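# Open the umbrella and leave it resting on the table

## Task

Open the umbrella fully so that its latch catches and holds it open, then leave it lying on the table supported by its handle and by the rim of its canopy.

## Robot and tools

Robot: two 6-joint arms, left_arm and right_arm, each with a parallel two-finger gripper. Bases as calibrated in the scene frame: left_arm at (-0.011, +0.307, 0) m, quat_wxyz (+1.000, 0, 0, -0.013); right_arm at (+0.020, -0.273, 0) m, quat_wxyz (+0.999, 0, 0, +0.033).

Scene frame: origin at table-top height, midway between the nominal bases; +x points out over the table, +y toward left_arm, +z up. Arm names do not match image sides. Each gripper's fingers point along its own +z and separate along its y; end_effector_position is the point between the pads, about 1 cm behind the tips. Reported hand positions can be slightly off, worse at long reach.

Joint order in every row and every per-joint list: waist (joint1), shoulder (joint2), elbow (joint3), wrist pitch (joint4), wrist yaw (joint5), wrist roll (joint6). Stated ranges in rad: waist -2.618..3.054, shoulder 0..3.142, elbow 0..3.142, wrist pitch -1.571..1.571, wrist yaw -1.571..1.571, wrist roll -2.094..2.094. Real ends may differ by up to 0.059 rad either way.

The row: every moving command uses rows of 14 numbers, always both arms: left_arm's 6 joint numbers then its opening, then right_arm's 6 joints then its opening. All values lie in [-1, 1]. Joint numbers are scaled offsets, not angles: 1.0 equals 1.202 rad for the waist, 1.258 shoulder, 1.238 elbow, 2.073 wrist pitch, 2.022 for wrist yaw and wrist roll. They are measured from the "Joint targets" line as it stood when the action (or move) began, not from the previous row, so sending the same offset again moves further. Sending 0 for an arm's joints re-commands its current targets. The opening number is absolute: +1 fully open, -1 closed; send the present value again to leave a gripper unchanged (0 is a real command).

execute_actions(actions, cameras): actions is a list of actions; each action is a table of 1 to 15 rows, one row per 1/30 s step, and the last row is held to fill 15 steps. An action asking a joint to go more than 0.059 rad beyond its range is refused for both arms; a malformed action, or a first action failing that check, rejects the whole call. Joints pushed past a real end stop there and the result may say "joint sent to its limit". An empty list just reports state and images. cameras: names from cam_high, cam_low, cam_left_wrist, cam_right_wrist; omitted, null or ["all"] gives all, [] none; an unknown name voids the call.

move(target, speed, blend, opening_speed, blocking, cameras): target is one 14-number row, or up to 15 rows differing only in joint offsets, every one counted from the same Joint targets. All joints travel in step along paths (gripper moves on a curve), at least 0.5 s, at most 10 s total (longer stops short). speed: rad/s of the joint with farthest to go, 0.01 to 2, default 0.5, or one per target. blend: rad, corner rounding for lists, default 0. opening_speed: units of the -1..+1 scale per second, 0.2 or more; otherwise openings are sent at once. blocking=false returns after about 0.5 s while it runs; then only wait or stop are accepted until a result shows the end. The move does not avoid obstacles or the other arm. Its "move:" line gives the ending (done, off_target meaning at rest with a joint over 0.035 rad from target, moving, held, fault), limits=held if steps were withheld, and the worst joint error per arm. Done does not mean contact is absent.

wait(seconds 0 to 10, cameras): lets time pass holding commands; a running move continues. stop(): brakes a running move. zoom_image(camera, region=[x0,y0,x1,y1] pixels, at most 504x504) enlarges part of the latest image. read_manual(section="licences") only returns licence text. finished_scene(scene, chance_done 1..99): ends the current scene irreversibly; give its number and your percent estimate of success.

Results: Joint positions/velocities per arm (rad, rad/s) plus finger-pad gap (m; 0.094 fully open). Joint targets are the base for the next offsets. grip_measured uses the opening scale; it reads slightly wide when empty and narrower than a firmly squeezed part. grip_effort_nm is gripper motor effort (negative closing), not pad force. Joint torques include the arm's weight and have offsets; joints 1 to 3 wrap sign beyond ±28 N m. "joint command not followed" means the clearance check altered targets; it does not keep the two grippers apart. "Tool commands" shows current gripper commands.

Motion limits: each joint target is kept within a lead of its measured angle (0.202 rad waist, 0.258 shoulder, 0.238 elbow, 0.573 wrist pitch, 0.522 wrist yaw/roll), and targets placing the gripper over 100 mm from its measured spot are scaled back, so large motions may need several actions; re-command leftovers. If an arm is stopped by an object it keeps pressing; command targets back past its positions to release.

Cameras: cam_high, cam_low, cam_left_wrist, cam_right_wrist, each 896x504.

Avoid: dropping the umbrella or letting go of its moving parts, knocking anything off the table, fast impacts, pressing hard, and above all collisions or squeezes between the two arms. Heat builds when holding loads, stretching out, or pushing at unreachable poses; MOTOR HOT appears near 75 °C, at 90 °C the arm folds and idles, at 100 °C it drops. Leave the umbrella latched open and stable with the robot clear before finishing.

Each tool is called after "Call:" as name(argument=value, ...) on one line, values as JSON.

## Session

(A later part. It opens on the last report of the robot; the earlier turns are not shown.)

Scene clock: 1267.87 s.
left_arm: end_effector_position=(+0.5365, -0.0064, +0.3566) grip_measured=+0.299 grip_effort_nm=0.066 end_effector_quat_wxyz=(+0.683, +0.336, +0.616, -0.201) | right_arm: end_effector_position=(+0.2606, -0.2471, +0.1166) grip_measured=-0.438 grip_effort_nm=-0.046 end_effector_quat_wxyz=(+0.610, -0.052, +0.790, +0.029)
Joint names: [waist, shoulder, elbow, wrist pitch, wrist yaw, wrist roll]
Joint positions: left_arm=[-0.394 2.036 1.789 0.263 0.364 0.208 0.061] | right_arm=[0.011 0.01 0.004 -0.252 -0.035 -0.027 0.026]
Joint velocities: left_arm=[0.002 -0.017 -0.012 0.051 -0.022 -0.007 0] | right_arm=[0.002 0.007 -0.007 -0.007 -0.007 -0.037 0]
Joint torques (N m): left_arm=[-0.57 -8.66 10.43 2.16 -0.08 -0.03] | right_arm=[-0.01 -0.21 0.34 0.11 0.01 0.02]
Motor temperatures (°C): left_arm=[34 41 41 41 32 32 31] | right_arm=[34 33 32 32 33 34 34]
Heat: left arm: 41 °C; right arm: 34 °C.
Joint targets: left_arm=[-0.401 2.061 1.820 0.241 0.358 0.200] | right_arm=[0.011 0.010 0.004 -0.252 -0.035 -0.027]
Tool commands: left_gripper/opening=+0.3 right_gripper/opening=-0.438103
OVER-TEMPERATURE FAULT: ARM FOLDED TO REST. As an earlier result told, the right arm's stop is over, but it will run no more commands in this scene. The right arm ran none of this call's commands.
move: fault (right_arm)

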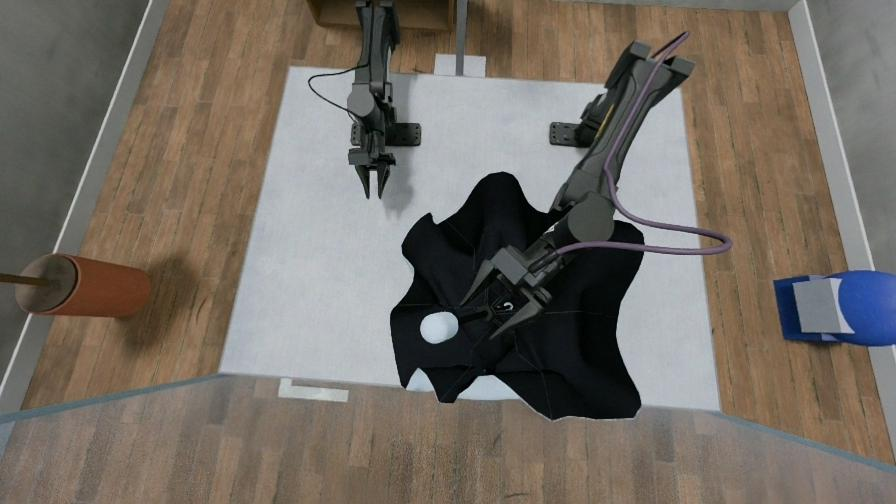

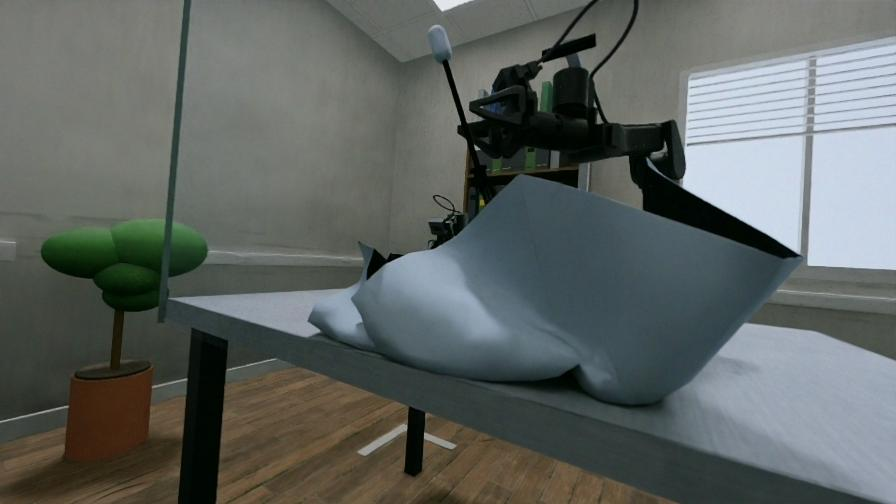

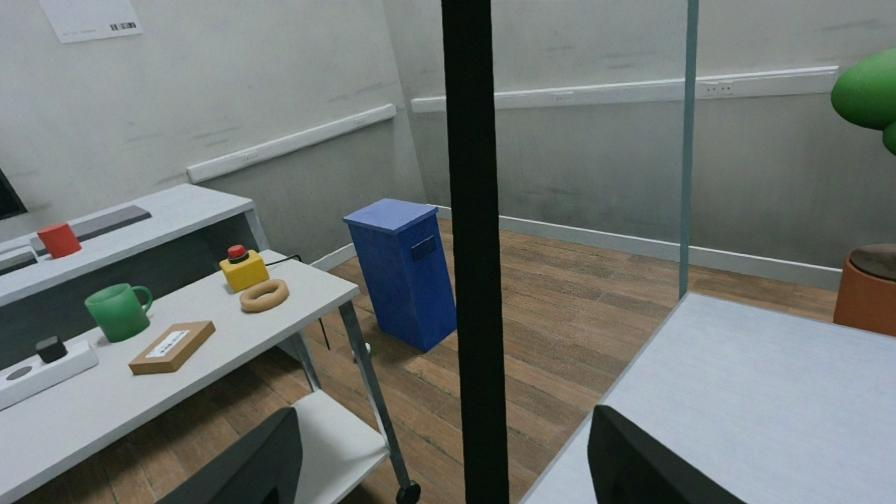

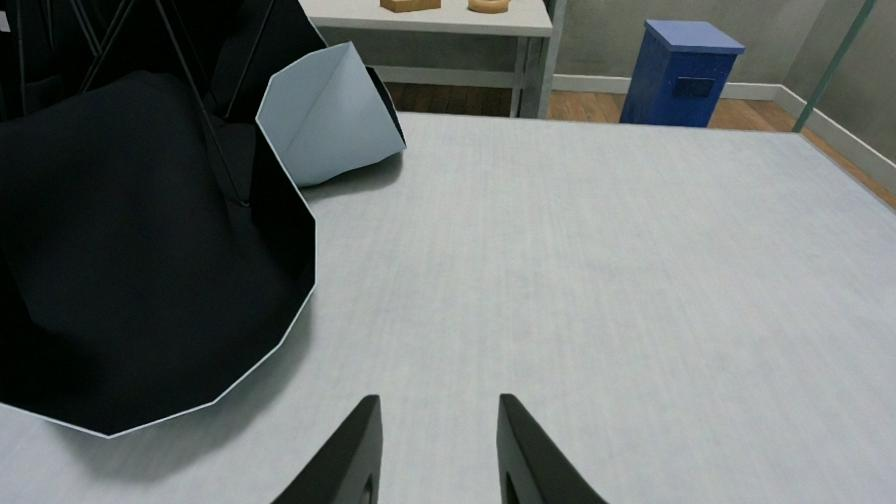

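Call:
move(target=[-0.0175, 0, 0, 0, 0, 0, 0.3, 0, 0, 0, 0, 0, 0, -0.438], speed=0.3, cameras=["cam_left_wrist"])

Call:
move(target=[0, 0, 0, 0, 0, 0, -0.86, 0, 0, 0, 0, 0, 0, -0.438], opening_speed=1.0, cameras=["cam_left_wrist", "cam_low"])

Scene clock: 1274.13 s.
left_arm: end_effector_position=(+0.5292, -0.0189, +0.3563) grip_measured=+0.299 grip_effort_nm=0.061 end_effector_quat_wxyz=(+0.681, +0.342, +0.613, -0.208) | right_arm: end_effector_position=(+0.2606, -0.2471, +0.1166) grip_measured=-0.438 grip_effort_nm=-0.032 end_effector_quat_wxyz=(+0.610, -0.052, +0.790, +0.029)
Joint names: [waist, shoulder, elbow, wrist pitch, wrist yaw, wrist roll]
Joint positions: left_arm=[-0.418 2.036 1.789 0.262 0.363 0.207 0.061] | right_arm=[0.011 0.01 0.004 -0.252 -0.035 -0.027 0.026]
Joint velocities: left_arm=[-0.012 0.007 -0.012 -0.022 0.022 0.037 0] | right_arm=[-0.002 -0.027 -0.017 0.022 0.037 0.095 0]
Joint torques (N m): left_arm=[-0.38 -8.64 10.45 2.16 -0.06 -0.04] | right_arm=[-0.01 -0.21 0.36 0.11 -0.01 0.02]
Motor temperatures (°C): left_arm=[34 42 41 42 32 32 31] | right_arm=[34 33 32 32 33 34 34]
Heat: left arm: 42 °C; right arm: 34 °C.
Joint targets: left_arm=[-0.423 2.061 1.820 0.241 0.358 0.200] | right_arm=[0.011 0.010 0.004 -0.252 -0.035 -0.027]
Tool commands: left_gripper/opening=+0.3 right_gripper/opening=-0.438103
OVER-TEMPERATURE FAULT: ARM FOLDED TO REST. As an earlier result told, the right arm's stop is over, but it will run no more commands in this scene. The right arm ran none of this call's commands.
move: fault (right_arm)
Images, in order (width x height): cam_left_wrist 896x504.

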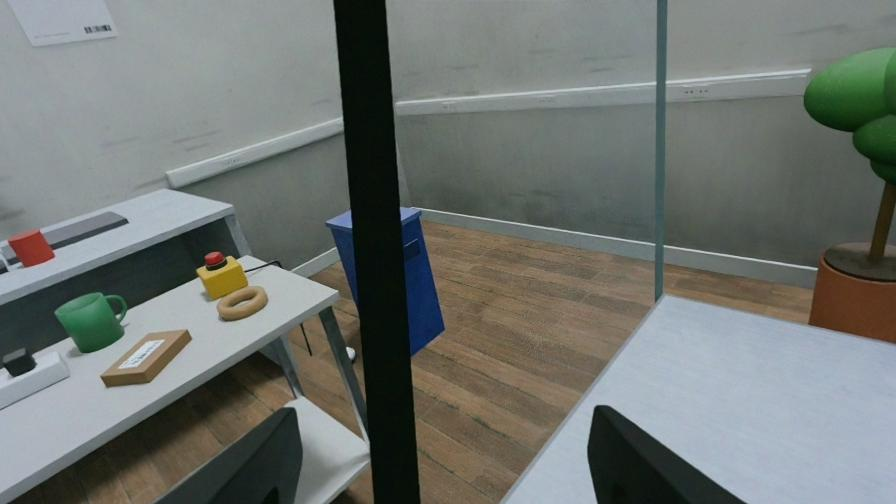

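Scene clock: 1275.63 s.
left_arm: end_effector_position=(+0.5301, -0.0180, +0.3569) grip_measured=-0.849 grip_effort_nm=-0.989 end_effector_quat_wxyz=(+0.681, +0.337, +0.616, -0.209) | right_arm: end_effector_position=(+0.2606, -0.2471, +0.1166) grip_measured=-0.438 grip_effort_nm=-0.027 end_effector_quat_wxyz=(+0.610, -0.052, +0.790, +0.029)
Joint names: [waist, shoulder, elbow, wrist pitch, wrist yaw, wrist roll]
Joint positions: left_arm=[-0.418 2.036 1.79 0.261 0.356 0.197 0.007] | right_arm=[0.011 0.01 0.004 -0.252 -0.035 -0.027 0.026]
Joint velocities: left_arm=[-0.002 -0.007 -0.007 -0.11 0.081 0.051 -0.002] | right_arm=[-0.012 0.002 -0.012 -0.007 -0.007 -0.007 0.001]
Joint torques (N m): left_arm=[-0.39 -8.64 10.32 2.17 0.01 0.08] | right_arm=[0.02 -0.21 0.39 0.11 -0.02 0.02]
Motor temperatures (°C): left_arm=[34 42 41 42 32 32 31] | right_arm=[34 33 32 32 33 34 34]
Heat: left arm: 42 °C; right arm: 34 °C.
Joint targets: left_arm=[-0.423 2.061 1.820 0.241 0.358 0.200] | right_arm=[0.011 0.010 0.004 -0.252 -0.035 -0.027]
Tool commands: left_gripper/opening=-0.86 right_gripper/opening=-0.438103
OVER-TEMPERATURE FAULT: ARM FOLDED TO REST. As an earlier result told, the right arm's stop is over, but it will run no more commands in this scene. The right arm ran none of this call's commands.
move: fault (right_arm)
Images, in order (width x height): cam_low 896x504, cam_left_wrist 896x504.

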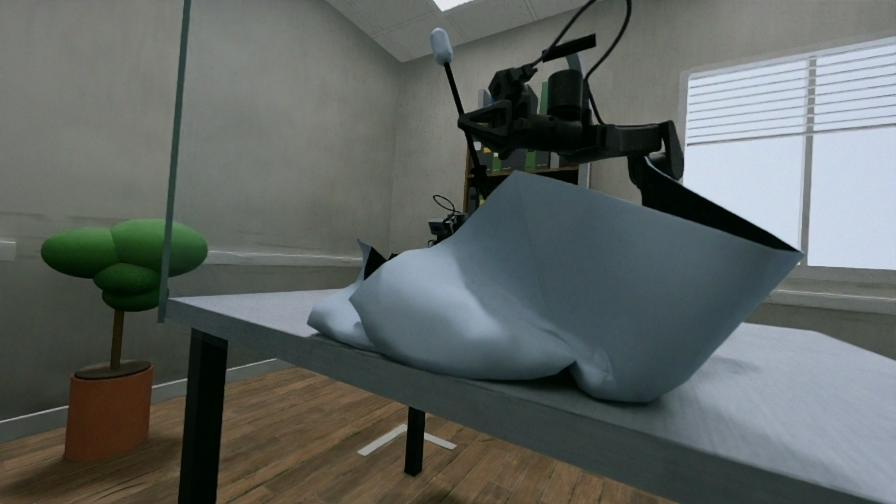

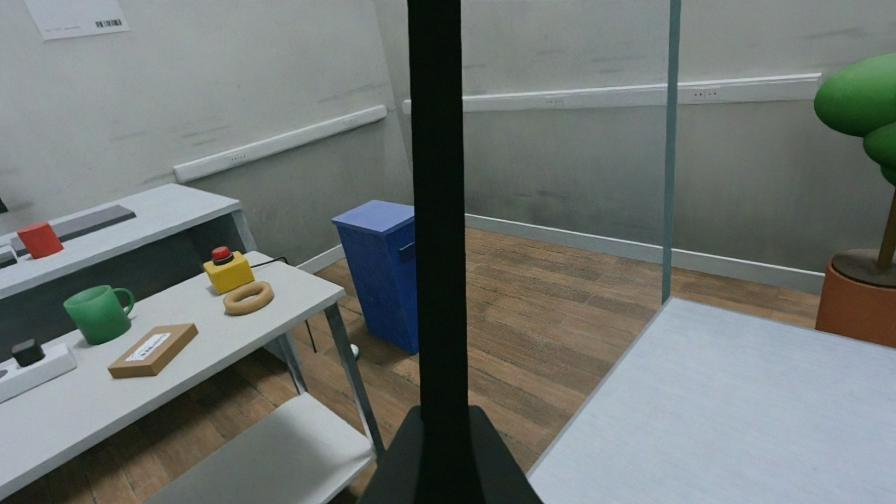

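Call:
move(target=[[0.0424, -0.2949, -0.3368, 0.0227, 0.0143, 0.0148, -0.86, 0, 0, 0, 0, 0, 0, -0.438], [0.1123, -0.5342, -0.6107, 0.0410, 0.0559, 0.0232, -0.86, 0, 0, 0, 0, 0, 0, -0.438]], speed=0.3, blend=0.1)

Scene clock: 1285.97 s.
left_arm: end_effector_position=(+0.4006, +0.0871, +0.3537) grip_measured=-0.852 grip_effort_nm=-1.033 end_effector_quat_wxyz=(+0.677, +0.344, +0.622, -0.192) | right_arm: end_effector_position=(+0.2606, -0.2471, +0.1166) grip_measured=-0.438 grip_effort_nm=-0.032 end_effector_quat_wxyz=(+0.610, -0.052, +0.790, +0.029)
Joint names: [waist, shoulder, elbow, wrist pitch, wrist yaw, wrist roll]
Joint positions: left_arm=[-0.295 1.414 1.082 0.32 0.462 0.235 0.007] | right_arm=[0.011 0.01 0.004 -0.252 -0.035 -0.027 0.026]
Joint velocities: left_arm=[-0.002 -0.012 0.012 0.051 0.037 0.066 0] | right_arm=[-0.017 -0.002 -0.017 -0.095 -0.051 -0.007 -0.001]
Joint torques (N m): left_arm=[0.69 -7.27 6.42 2.41 0.1 0.18] | right_arm=[0.01 -0.23 0.38 0.11 0.01 0.02]
Motor temperatures (°C): left_arm=[34 42 42 44 32 32 32] | right_arm=[34 33 32 32 33 34 34]
Heat: left arm: 44 °C; right arm: 34 °C.
Joint targets: left_arm=[-0.288 1.389 1.064 0.326 0.471 0.247] | right_arm=[0.011 0.010 0.004 -0.252 -0.035 -0.027]
Tool commands: left_gripper/opening=-0.86 right_gripper/opening=-0.438102
OVER-TEMPERATURE FAULT: ARM FOLDED TO REST. As an earlier result told, the right arm's stop is over, but it will run no more commands in this scene. The right arm ran none of this call's commands.
move: fault (right_arm)

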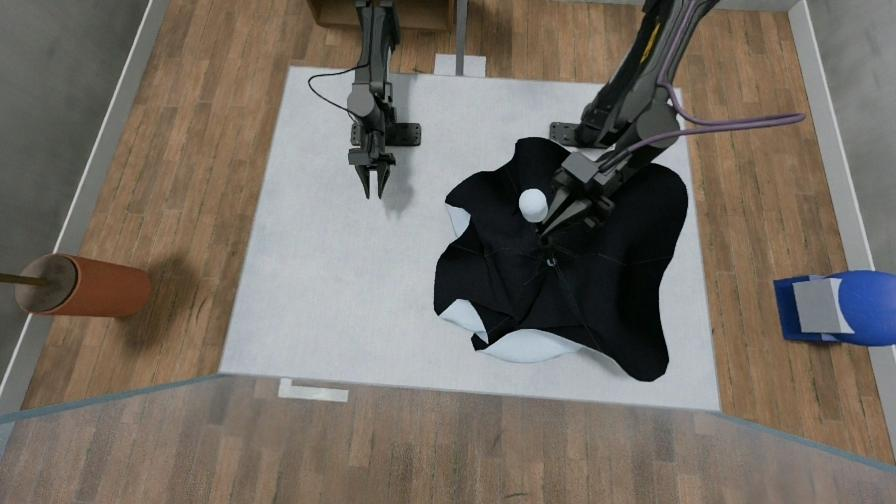

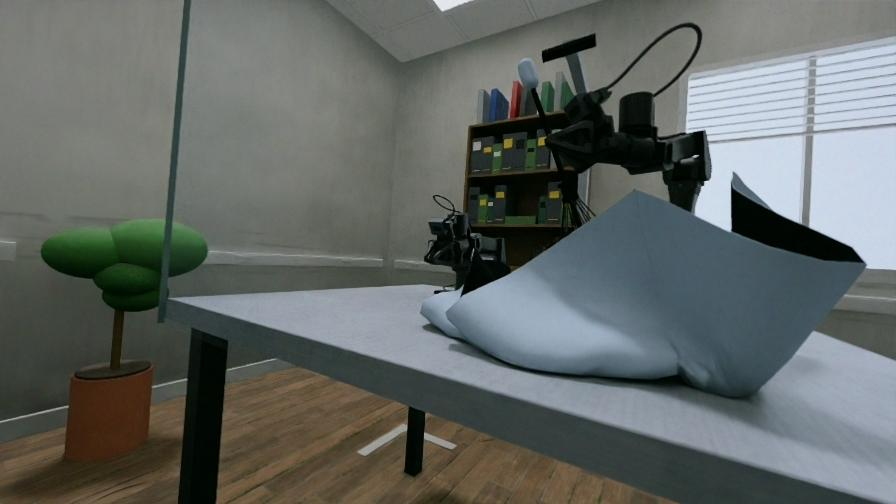

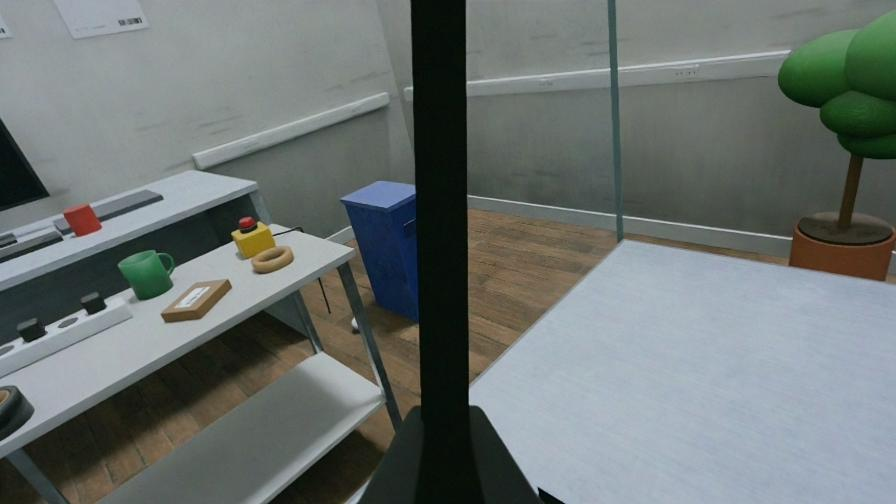

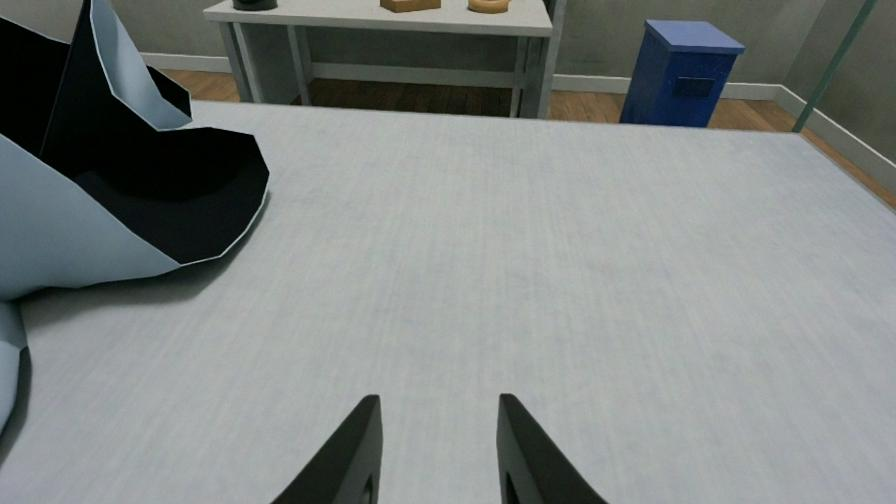

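Call:
move(target=[0.0714, 0.2124, -0.1555, 0.4656, 0.0614, -0.1474, -0.86, 0, 0, 0, 0, 0, 0, -0.438], speed=0.35)

Scene clock: 1311.27 s.
left_arm: end_effector_position=(+0.4022, +0.1053, +0.3626) grip_measured=-0.852 grip_effort_nm=-1.038 end_effector_quat_wxyz=(+0.792, +0.296, +0.462, -0.269) | right_arm: end_effector_position=(+0.2606, -0.2471, +0.1166) grip_measured=-0.438 grip_effort_nm=-0.027 end_effector_quat_wxyz=(+0.610, -0.052, +0.790, +0.029)
Joint names: [waist, shoulder, elbow, wrist pitch, wrist yaw, wrist roll]
Joint positions: left_arm=[-0.209 1.641 0.886 1.258 0.6 -0.058 0.007] | right_arm=[0.011 0.01 0.004 -0.252 -0.035 -0.027 0.026]
Joint velocities: left_arm=[-0.012 0.012 0.002 -0.022 -0.037 -0.022 0] | right_arm=[0.002 0.007 0.002 -0.037 -0.037 -0.022 -0.001]
Joint torques (N m): left_arm=[0.66 -5.29 5.59 2.24 -0.2 0.12] | right_arm=[-0.02 -0.23 0.43 0.11 -0.01 0.02]
Motor temperatures (°C): left_arm=[34 40 41 45 32 32 33] | right_arm=[34 33 32 32 33 34 34]
Heat: left arm: 45 °C; right arm: 34 °C.
Joint targets: left_arm=[-0.202 1.656 0.872 1.291 0.595 -0.051] | right_arm=[0.011 0.010 0.004 -0.252 -0.035 -0.027]
Tool commands: left_gripper/opening=-0.86 right_gripper/opening=-0.438103
OVER-TEMPERATURE FAULT: ARM FOLDED TO REST. As an earlier result told, the right arm's stop is over, but it will run no more commands in this scene. The right arm ran none of this call's commands.
move: fault (right_arm)

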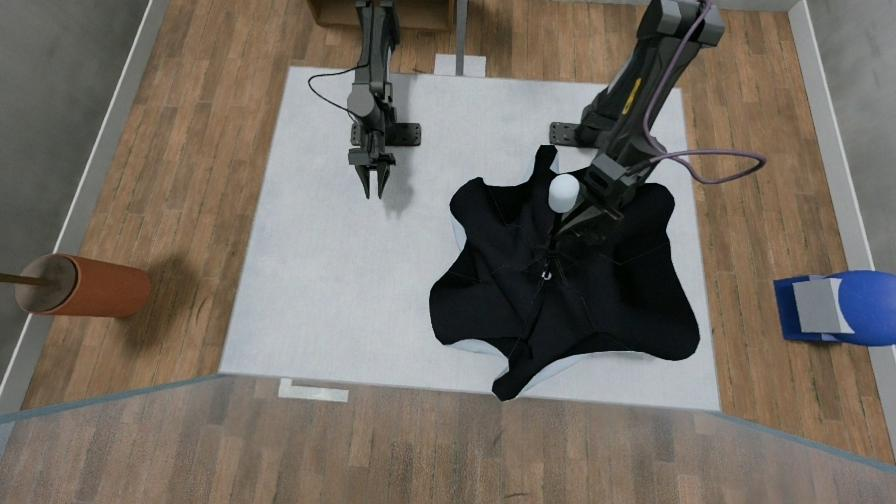

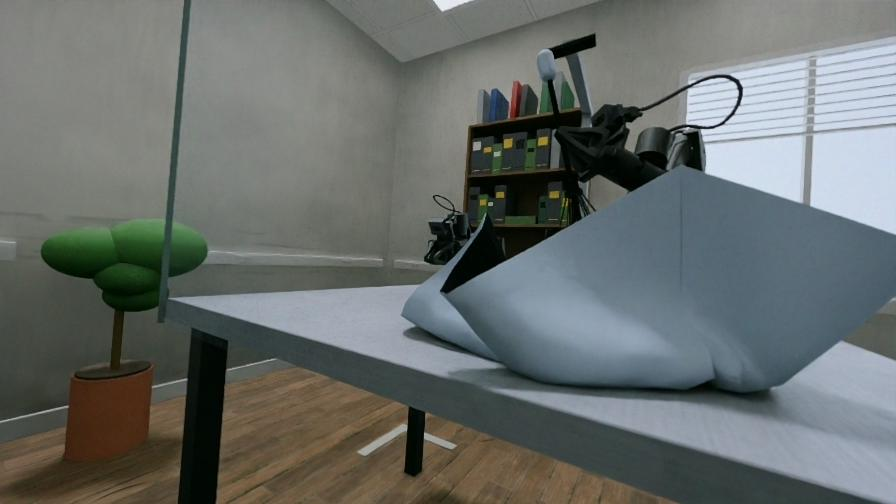

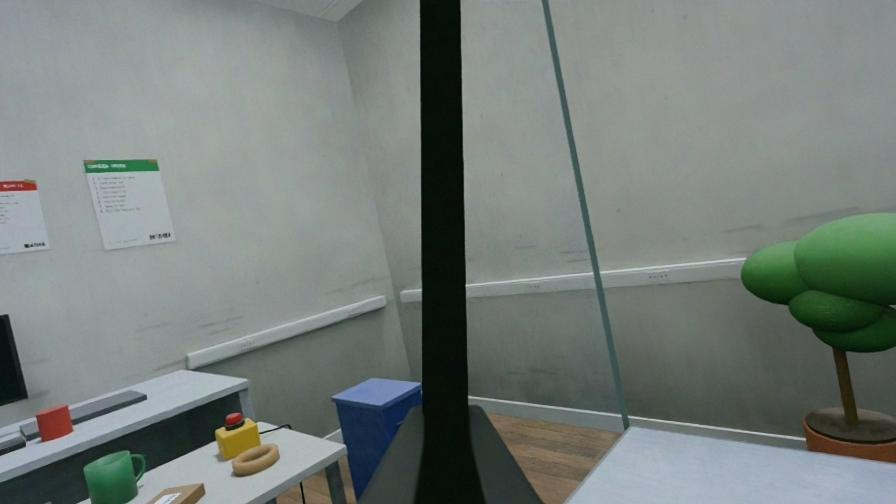

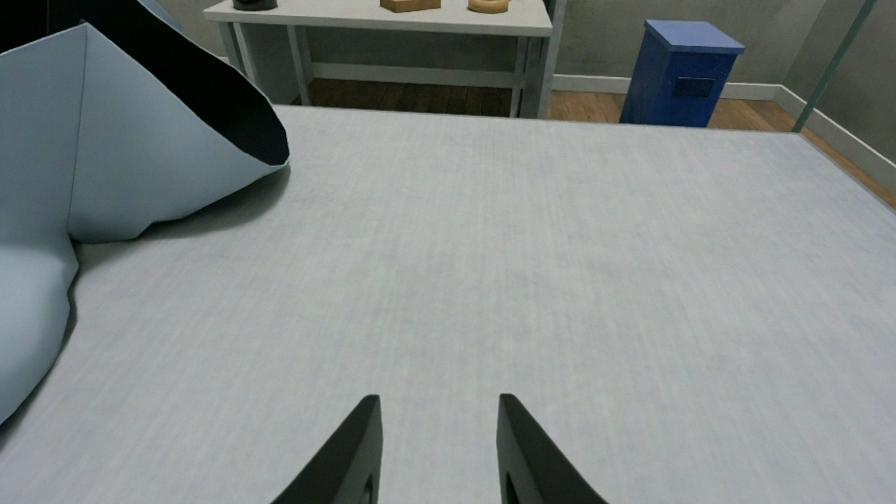

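Call:
move(target=[-0.1988, 0.2893, 0.4184, -0.0897, -0.0999, 0.0554, -0.86, 0, 0, 0, 0, 0, 0, -0.438], speed=0.3, cameras=["cam_high", "cam_low"])

Scene clock: 1360.97 s.
left_arm: end_effector_position=(+0.4713, -0.0097, +0.3613) grip_measured=-0.852 grip_effort_nm=-1.038 end_effector_quat_wxyz=(+0.793, +0.301, +0.458, -0.267) | right_arm: end_effector_position=(+0.2606, -0.2471, +0.1166) grip_measured=-0.438 grip_effort_nm=-0.032 end_effector_quat_wxyz=(+0.610, -0.052, +0.790, +0.029)
Joint names: [waist, shoulder, elbow, wrist pitch, wrist yaw, wrist roll]
Joint positions: left_arm=[-0.434 2 1.356 1.095 0.407 0.066 0.007] | right_arm=[0.011 0.01 0.004 -0.252 -0.035 -0.027 0.026]
Joint velocities: left_arm=[-0.002 -0.002 -0.002 0.037 -0.007 -0.037 0.001] | right_arm=[-0.027 -0.002 0.027 -0.081 0.037 -0.022 -0.001]
Joint torques (N m): left_arm=[-0.57 -8.12 9.92 2.13 -0.24 -0.01] | right_arm=[-0.01 -0.24 0.38 0.1 0 0.02]
Motor temperatures (°C): left_arm=[34 40 41 44 32 32 33] | right_arm=[34 33 32 32 33 34 34]
Heat: left arm: 44 °C; right arm: 34 °C.
Joint targets: left_arm=[-0.441 2.020 1.390 1.105 0.393 0.061] | right_arm=[0.011 0.010 0.004 -0.252 -0.035 -0.027]
Tool commands: left_gripper/opening=-0.86 right_gripper/opening=-0.438102
OVER-TEMPERATURE FAULT: ARM FOLDED TO REST. As an earlier result told, the right arm's stop is over, but it will run no more commands in this scene. The right arm ran none of this call's commands.
move: fault (right_arm)
Images, in order (width x height): cam_high 896x504, cam_low 896x504.

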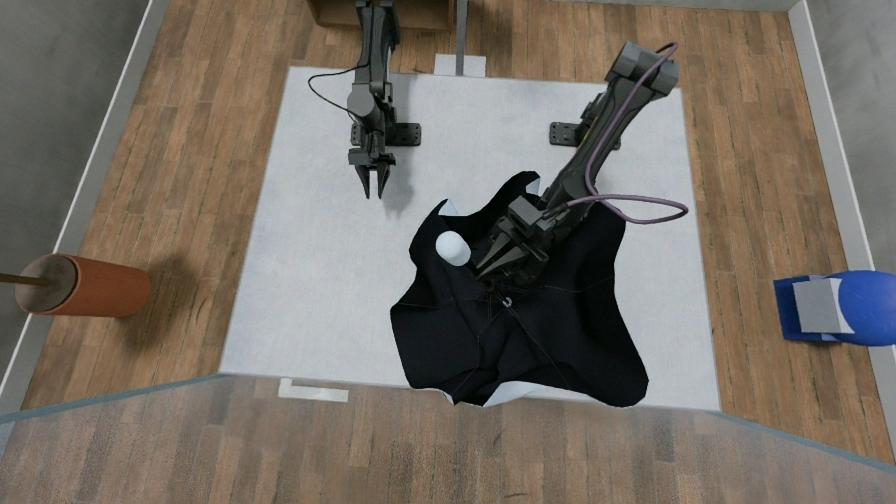

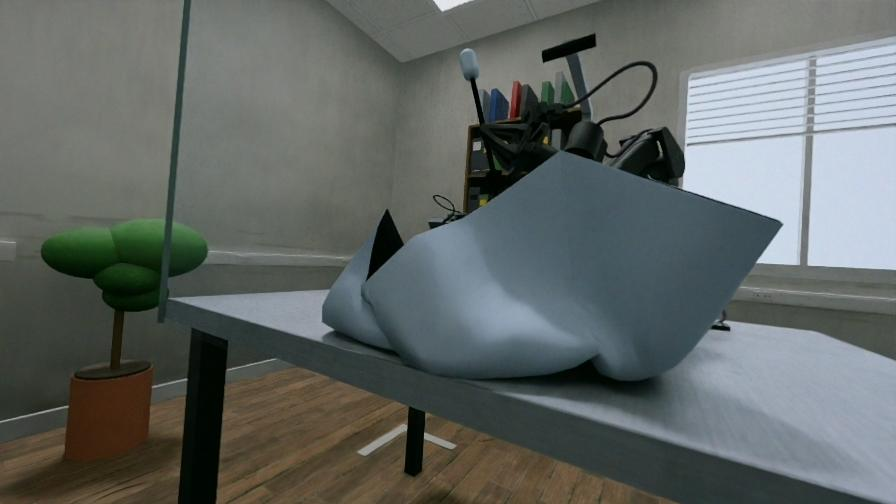

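Call:
move(target=[0, 0, 0, 0, 0, 0, 0.3, 0, 0, 0, 0, 0, 0, -0.438], opening_speed=1.0, cameras=["cam_high", "cam_left_wrist"])

Scene clock: 1391.97 s.
left_arm: end_effector_position=(+0.4711, -0.0086, +0.3667) grip_measured=+0.299 grip_effort_nm=0.061 end_effector_quat_wxyz=(+0.798, +0.298, +0.452, -0.266) | right_arm: end_effector_position=(+0.2606, -0.2471, +0.1166) grip_measured=-0.438 grip_effort_nm=-0.027 end_effector_quat_wxyz=(+0.610, -0.052, +0.790, +0.029)
Joint names: [waist, shoulder, elbow, wrist pitch, wrist yaw, wrist roll]
Joint positions: left_arm=[-0.434 2 1.363 1.105 0.402 0.066 0.061] | right_arm=[0.011 0.01 0.004 -0.252 -0.035 -0.027 0.026]
Joint velocities: left_arm=[0.002 -0.002 0.012 0.095 0.007 -0.007 0.001] | right_arm=[-0.002 0.002 0.012 0.037 0.022 -0.066 0]
Joint torques (N m): left_arm=[-0.55 -8.13 9.32 2.01 -0.21 -0.02] | right_arm=[0.02 -0.21 0.35 0.11 0 0.02]
Motor temperatures (°C): left_arm=[34 40 43 47 32 32 33] | right_arm=[34 33 32 32 33 34 34]
Heat: left arm: 47 °C; right arm: 34 °C.
Joint targets: left_arm=[-0.441 2.020 1.390 1.105 0.393 0.061] | right_arm=[0.011 0.010 0.004 -0.252 -0.035 -0.027]
Tool commands: left_gripper/opening=+0.3 right_gripper/opening=-0.438103
OVER-TEMPERATURE FAULT: ARM FOLDED TO REST. As an earlier result told, the right arm's stop is over, but it will run no more commands in this scene. The right arm ran none of this call's commands.
move: fault (right_arm)
Images, in order (width x height): cam_high 896x504, cam_left_wrist 896x504.

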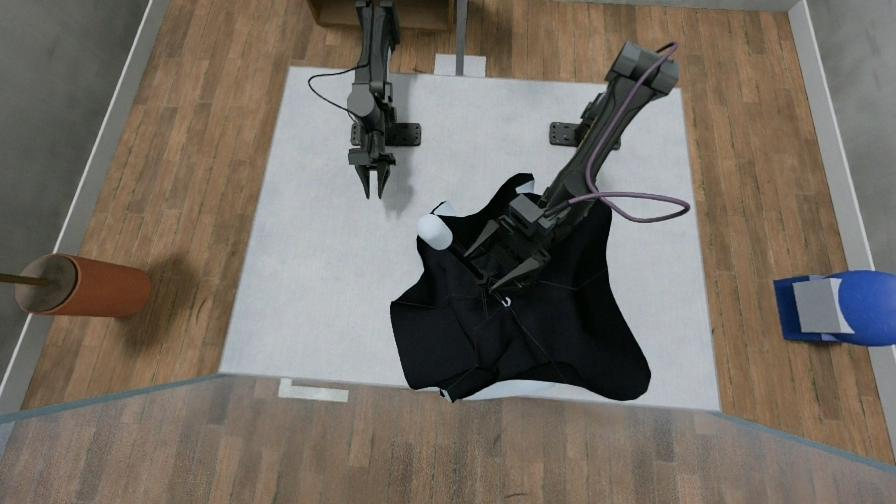

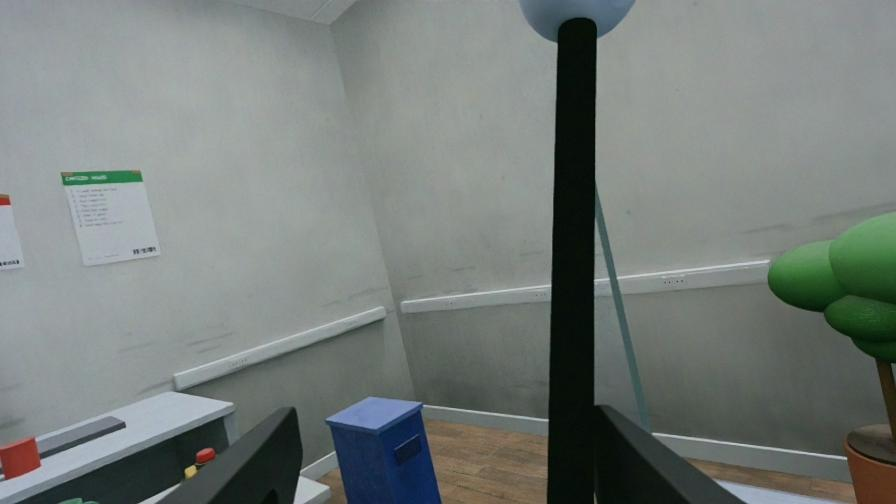

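Call:
move(target=[-0.1722, -0.1963, 0.0719, -0.3985, -0.2685, 0.1345, 0.3, 0, 0, 0, 0, 0, 0, -0.438], speed=0.4, cameras=["cam_high", "cam_low", "cam_left_wrist"])

Scene clock: 1404.30 s.
left_arm: end_effector_position=(+0.4586, -0.0298, +0.3365) grip_measured=+0.299 grip_effort_nm=0.061 end_effector_quat_wxyz=(+0.687, +0.302, +0.658, -0.064) | right_arm: end_effector_position=(+0.2606, -0.2471, +0.1166) grip_measured=-0.438 grip_effort_nm=-0.037 end_effector_quat_wxyz=(+0.610, -0.052, +0.790, +0.029)
Joint names: [waist, shoulder, elbow, wrist pitch, wrist yaw, wrist roll]
Joint positions: left_arm=[-0.641 1.799 1.451 0.299 -0.143 0.33 0.061] | right_arm=[0.011 0.01 0.004 -0.252 -0.035 -0.027 0.026]
Joint velocities: left_arm=[-0.002 -0.002 -0.007 -0.081 -0.051 -0.022 -0.001] | right_arm=[0.002 -0.007 -0.002 -0.007 -0.051 0.037 0]
Joint torques (N m): left_arm=[-0.49 -10.61 10.18 2.23 -0.11 0.09] | right_arm=[0.05 -0.24 0.36 0.11 -0.01 0]
Motor temperatures (°C): left_arm=[34 40 42 46 32 32 33] | right_arm=[34 33 32 32 33 34 34]
Heat: left arm: 46 °C; right arm: 34 °C.
Joint targets: left_arm=[-0.647 1.773 1.479 0.279 -0.150 0.333] | right_arm=[0.011 0.010 0.004 -0.252 -0.035 -0.027]
Tool commands: left_gripper/opening=+0.3 right_gripper/opening=-0.438103
OVER-TEMPERATURE FAULT: ARM FOLDED TO REST. As an earlier result told, the right arm's stop is over, but it will run no more commands in this scene. The right arm ran none of this call's commands.
move: fault (right_arm)
Images, in order (width x height): cam_high 896x504, cam_low 896x504, cam_left_wrist 896x504.

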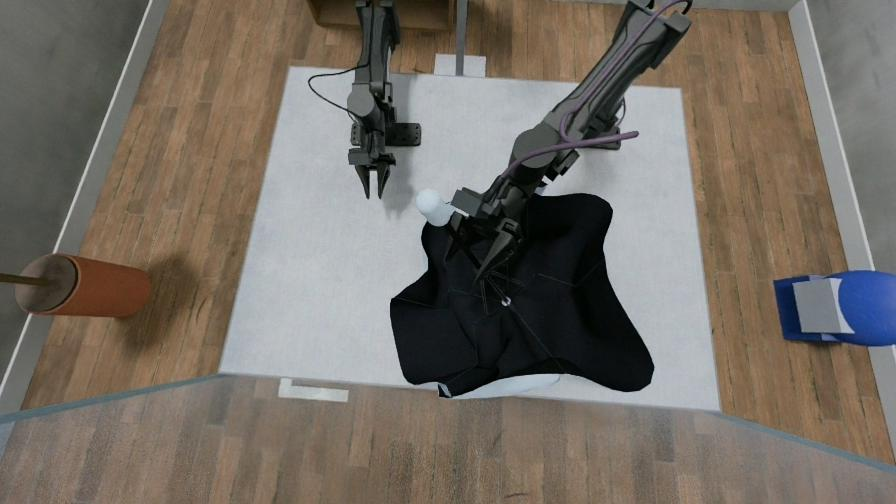

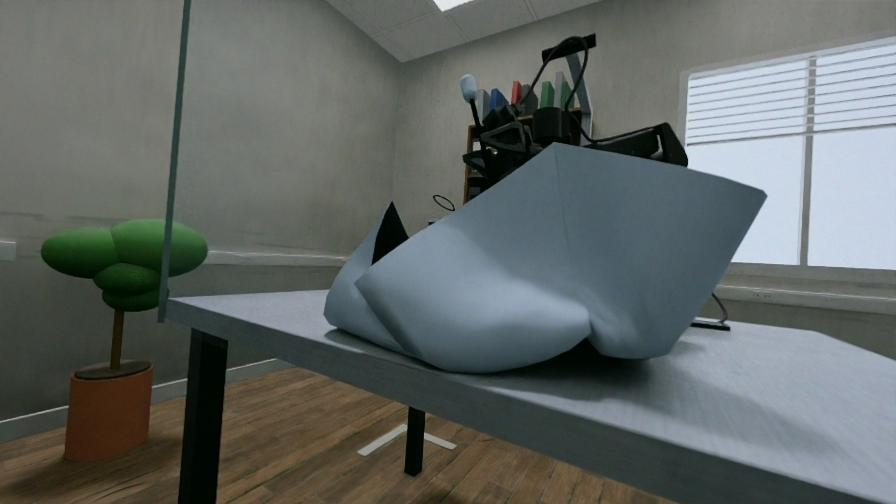

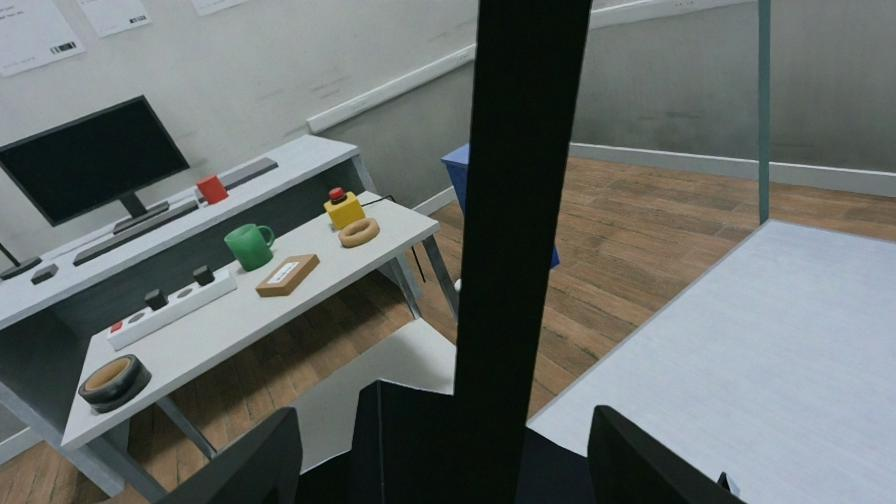

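Call:
move(target=[-0.0191, -0.0374, -0.0759, 0.0077, -0.01, 0, 0.3, 0, 0, 0, 0, 0, 0, -0.438], speed=0.3, cameras=["cam_left_wrist"])

Scene clock: 1415.83 s.
left_arm: end_effector_position=(+0.4427, -0.0296, +0.3403) grip_measured=+0.299 grip_effort_nm=0.061 end_effector_quat_wxyz=(+0.688, +0.303, +0.657, -0.065) | right_arm: end_effector_position=(+0.2606, -0.2471, +0.1166) grip_measured=-0.438 grip_effort_nm=-0.027 end_effector_quat_wxyz=(+0.610, -0.052, +0.790, +0.029)
Joint names: [waist, shoulder, elbow, wrist pitch, wrist yaw, wrist roll]
Joint positions: left_arm=[-0.665 1.75 1.404 0.299 -0.163 0.33 0.061] | right_arm=[0.011 0.01 0.004 -0.252 -0.035 -0.027 0.026]
Joint velocities: left_arm=[-0.002 -0.007 -0.002 0.007 -0.037 0.037 0.001] | right_arm=[0.022 0.007 -0.017 -0.007 -0.007 0.007 -0.001]
Joint torques (N m): left_arm=[-0.49 -10.07 6.37 2.39 -0.1 0.08] | right_arm=[-0.03 -0.24 0.38 0.1 0 0.02]
Motor temperatures (°C): left_arm=[34 40 43 46 32 32 32] | right_arm=[34 33 32 32 33 34 34]
Heat: left arm: 46 °C; right arm: 34 °C.
Joint targets: left_arm=[-0.671 1.726 1.385 0.295 -0.170 0.333] | right_arm=[0.011 0.010 0.004 -0.252 -0.035 -0.027]
Tool commands: left_gripper/opening=+0.3 right_gripper/opening=-0.438102
OVER-TEMPERATURE FAULT: ARM FOLDED TO REST. As an earlier result told, the right arm's stop is over, but it will run no more commands in this scene. The right arm ran none of this call's commands.
move: fault (right_arm)
Images, in order (width x height): cam_left_wrist 896x504.

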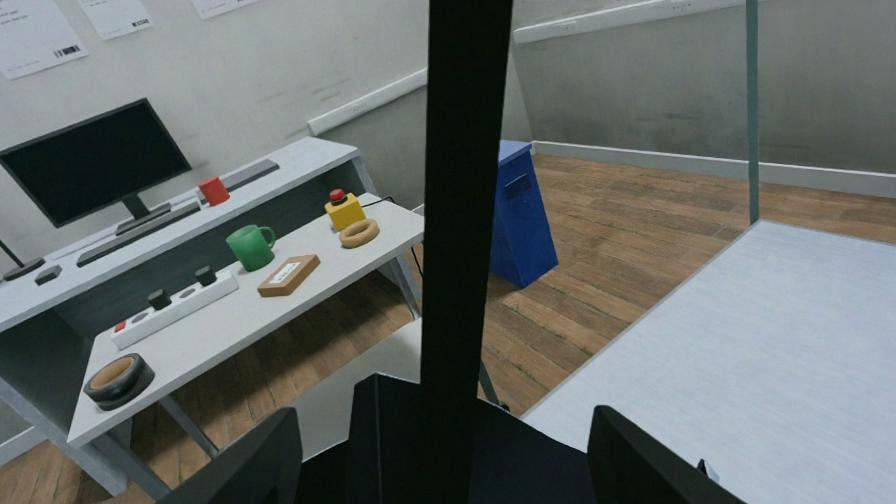

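Call:
move(target=[0, 0, 0, 0, 0, 0.0183, -0.86, 0, 0, 0, 0, 0, 0, -0.438], opening_speed=1.0, speed=0.2, cameras=["cam_left_wrist"])

Call:
move(target=[[0, 0, 0.1373, -0.0603, 0, 0, -0.86, 0, 0, 0, 0, 0, 0, -0.438], [0.5420, 0.1725, 0.3813, -0.1568, 0.8259, 0.0575, -0.86, 0, 0, 0, 0, 0, 0, -0.438]], speed=[0.2, 0.5], blend=0.05)

Scene clock: 1431.37 s.
left_arm: end_effector_position=(+0.4429, -0.0293, +0.3403) grip_measured=-0.839 grip_effort_nm=-0.960 end_effector_quat_wxyz=(+0.689, +0.315, +0.651, -0.052) | right_arm: end_effector_position=(+0.2606, -0.2471, +0.1166) grip_measured=-0.438 grip_effort_nm=-0.032 end_effector_quat_wxyz=(+0.610, -0.052, +0.790, +0.029)
Joint names: [waist, shoulder, elbow, wrist pitch, wrist yaw, wrist roll]
Joint positions: left_arm=[-0.665 1.75 1.404 0.299 -0.165 0.367 0.008] | right_arm=[0.011 0.01 0.004 -0.252 -0.035 -0.027 0.026]
Joint velocities: left_arm=[-0.007 -0.007 -0.022 -0.007 -0.051 -0.007 -0.002] | right_arm=[0.012 0.012 0.002 -0.066 -0.007 0.007 0.001]
Joint torques (N m): left_arm=[-0.49 -10.1 6.38 2.39 -0.07 0.08] | right_arm=[-0.02 -0.21 0.36 0.11 -0.01 0.01]
Motor temperatures (°C): left_arm=[34 42 42 47 32 32 32] | right_arm=[34 33 32 32 33 34 34]
Heat: left arm: 47 °C; right arm: 34 °C.
Joint targets: left_arm=[-0.671 1.726 1.385 0.295 -0.170 0.370] | right_arm=[0.011 0.010 0.004 -0.252 -0.035 -0.027]
Tool commands: left_gripper/opening=-0.86 right_gripper/opening=-0.438102
OVER-TEMPERATURE FAULT: ARM FOLDED TO REST. As an earlier result told, the right arm's stop is over, but it will run no more commands in this scene. The right arm ran none of this call's commands.
move: fault (right_arm)
Images, in order (width x height): cam_left_wrist 896x504.

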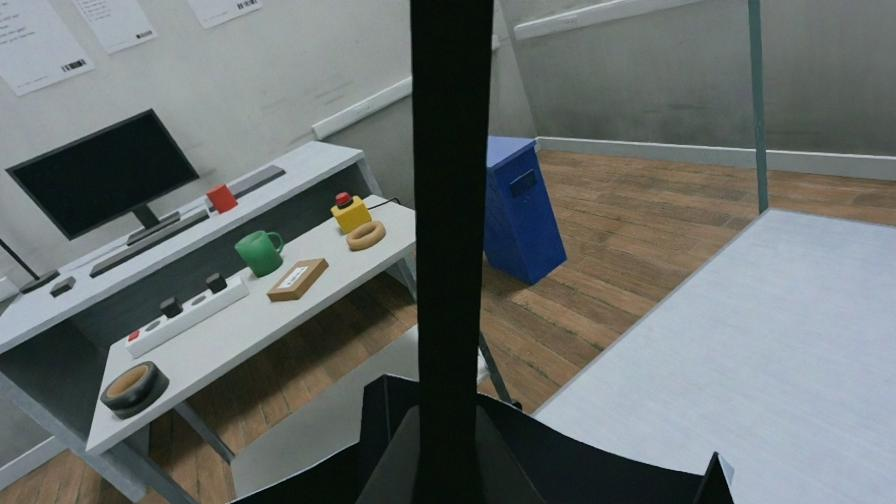

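Scene clock: 1436.30 s.
left_arm: end_effector_position=(+0.4280, +0.1095, +0.3858) grip_measured=-0.844 grip_effort_nm=-1.043 end_effector_quat_wxyz=(+0.580, +0.571, +0.425, -0.397) | right_arm: end_effector_position=(+0.2606, -0.2471, +0.1166) grip_measured=-0.438 grip_effort_nm=-0.032 end_effector_quat_wxyz=(+0.610, -0.052, +0.790, +0.029)
Joint names: [waist, shoulder, elbow, wrist pitch, wrist yaw, wrist roll]
Joint positions: left_arm=[-0.02 1.929 1.817 -0.033 1.483 0.475 0.007] | right_arm=[0.011 0.01 0.004 -0.252 -0.035 -0.027 0.026]
Joint velocities: left_arm=[0.017 -0.007 -0.007 -0.007 0.022 -0.11 -0.001] | right_arm=[-0.012 -0.012 0.007 0.007 0.051 -0.066 0]
Joint torques (N m): left_arm=[0.14 -8.13 10.52 1.75 0.23 0.17] | right_arm=[0.02 -0.23 0.34 0.11 0 0.01]
Motor temperatures (°C): left_arm=[34 42 43 48 32 32 32] | right_arm=[34 33 32 32 33 34 34]
Heat: left arm: 48 °C; right arm: 34 °C.
Joint targets: left_arm=[-0.019 1.943 1.857 -0.030 1.500 0.486] | right_arm=[0.011 0.010 0.004 -0.252 -0.035 -0.027]
Tool commands: left_gripper/opening=-0.86 right_gripper/opening=-0.438103
OVER-TEMPERATURE FAULT: ARM FOLDED TO REST. As an earlier result told, the right arm's stop is over, but it will run no more commands in this scene. The right arm ran none of this call's commands.
move: fault (right_arm), off_target (left_arm); left_arm: the elbow is farthest, 0.040 rad from its target

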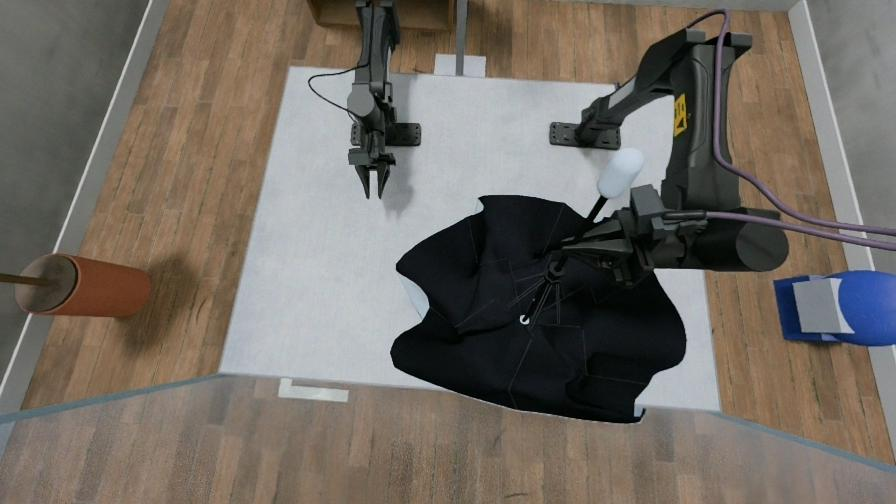

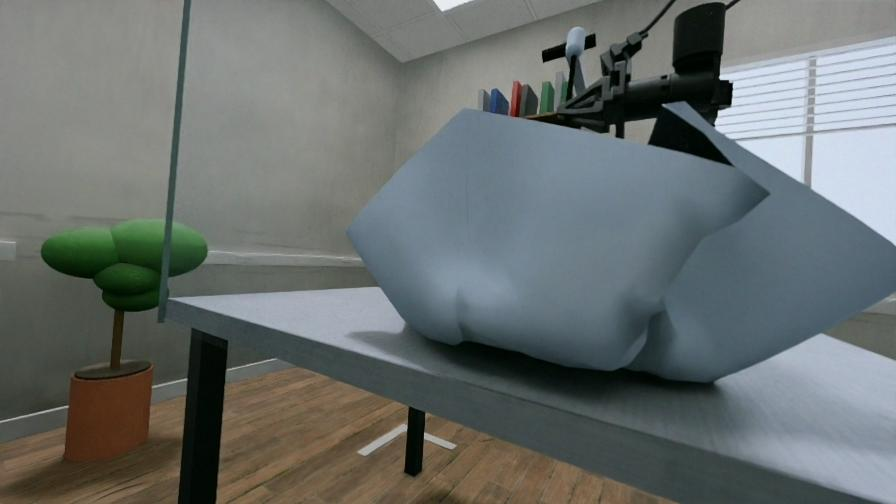

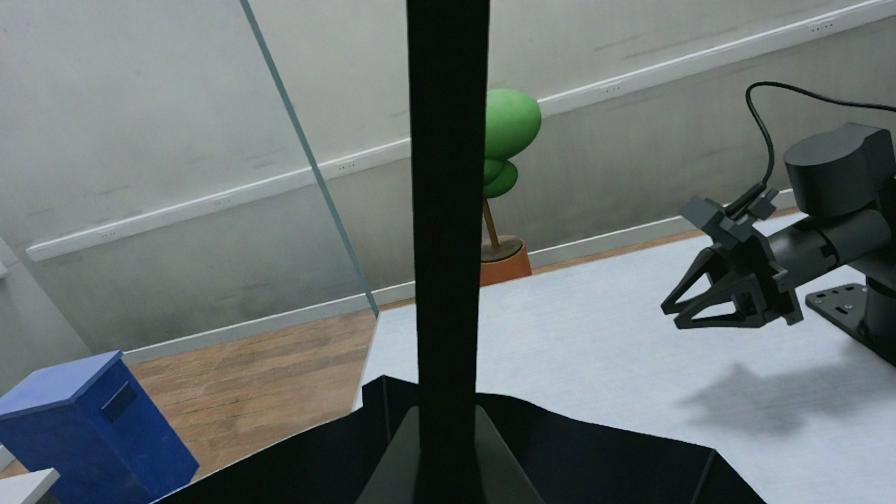

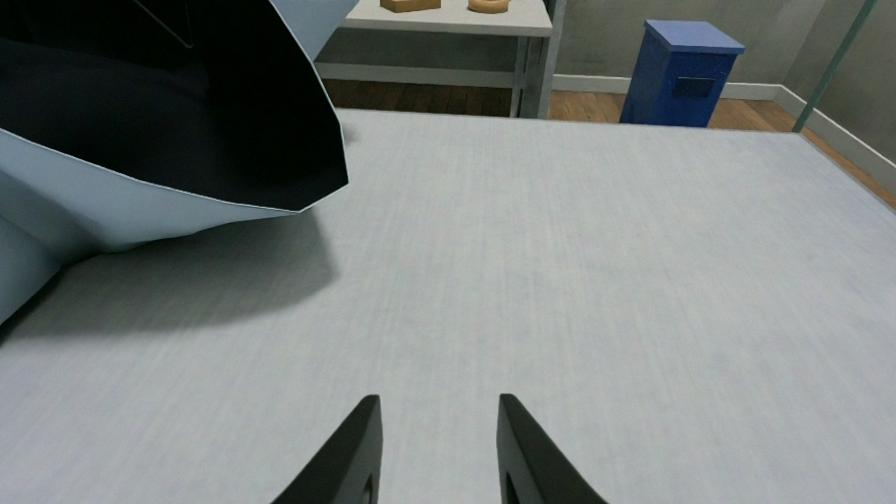

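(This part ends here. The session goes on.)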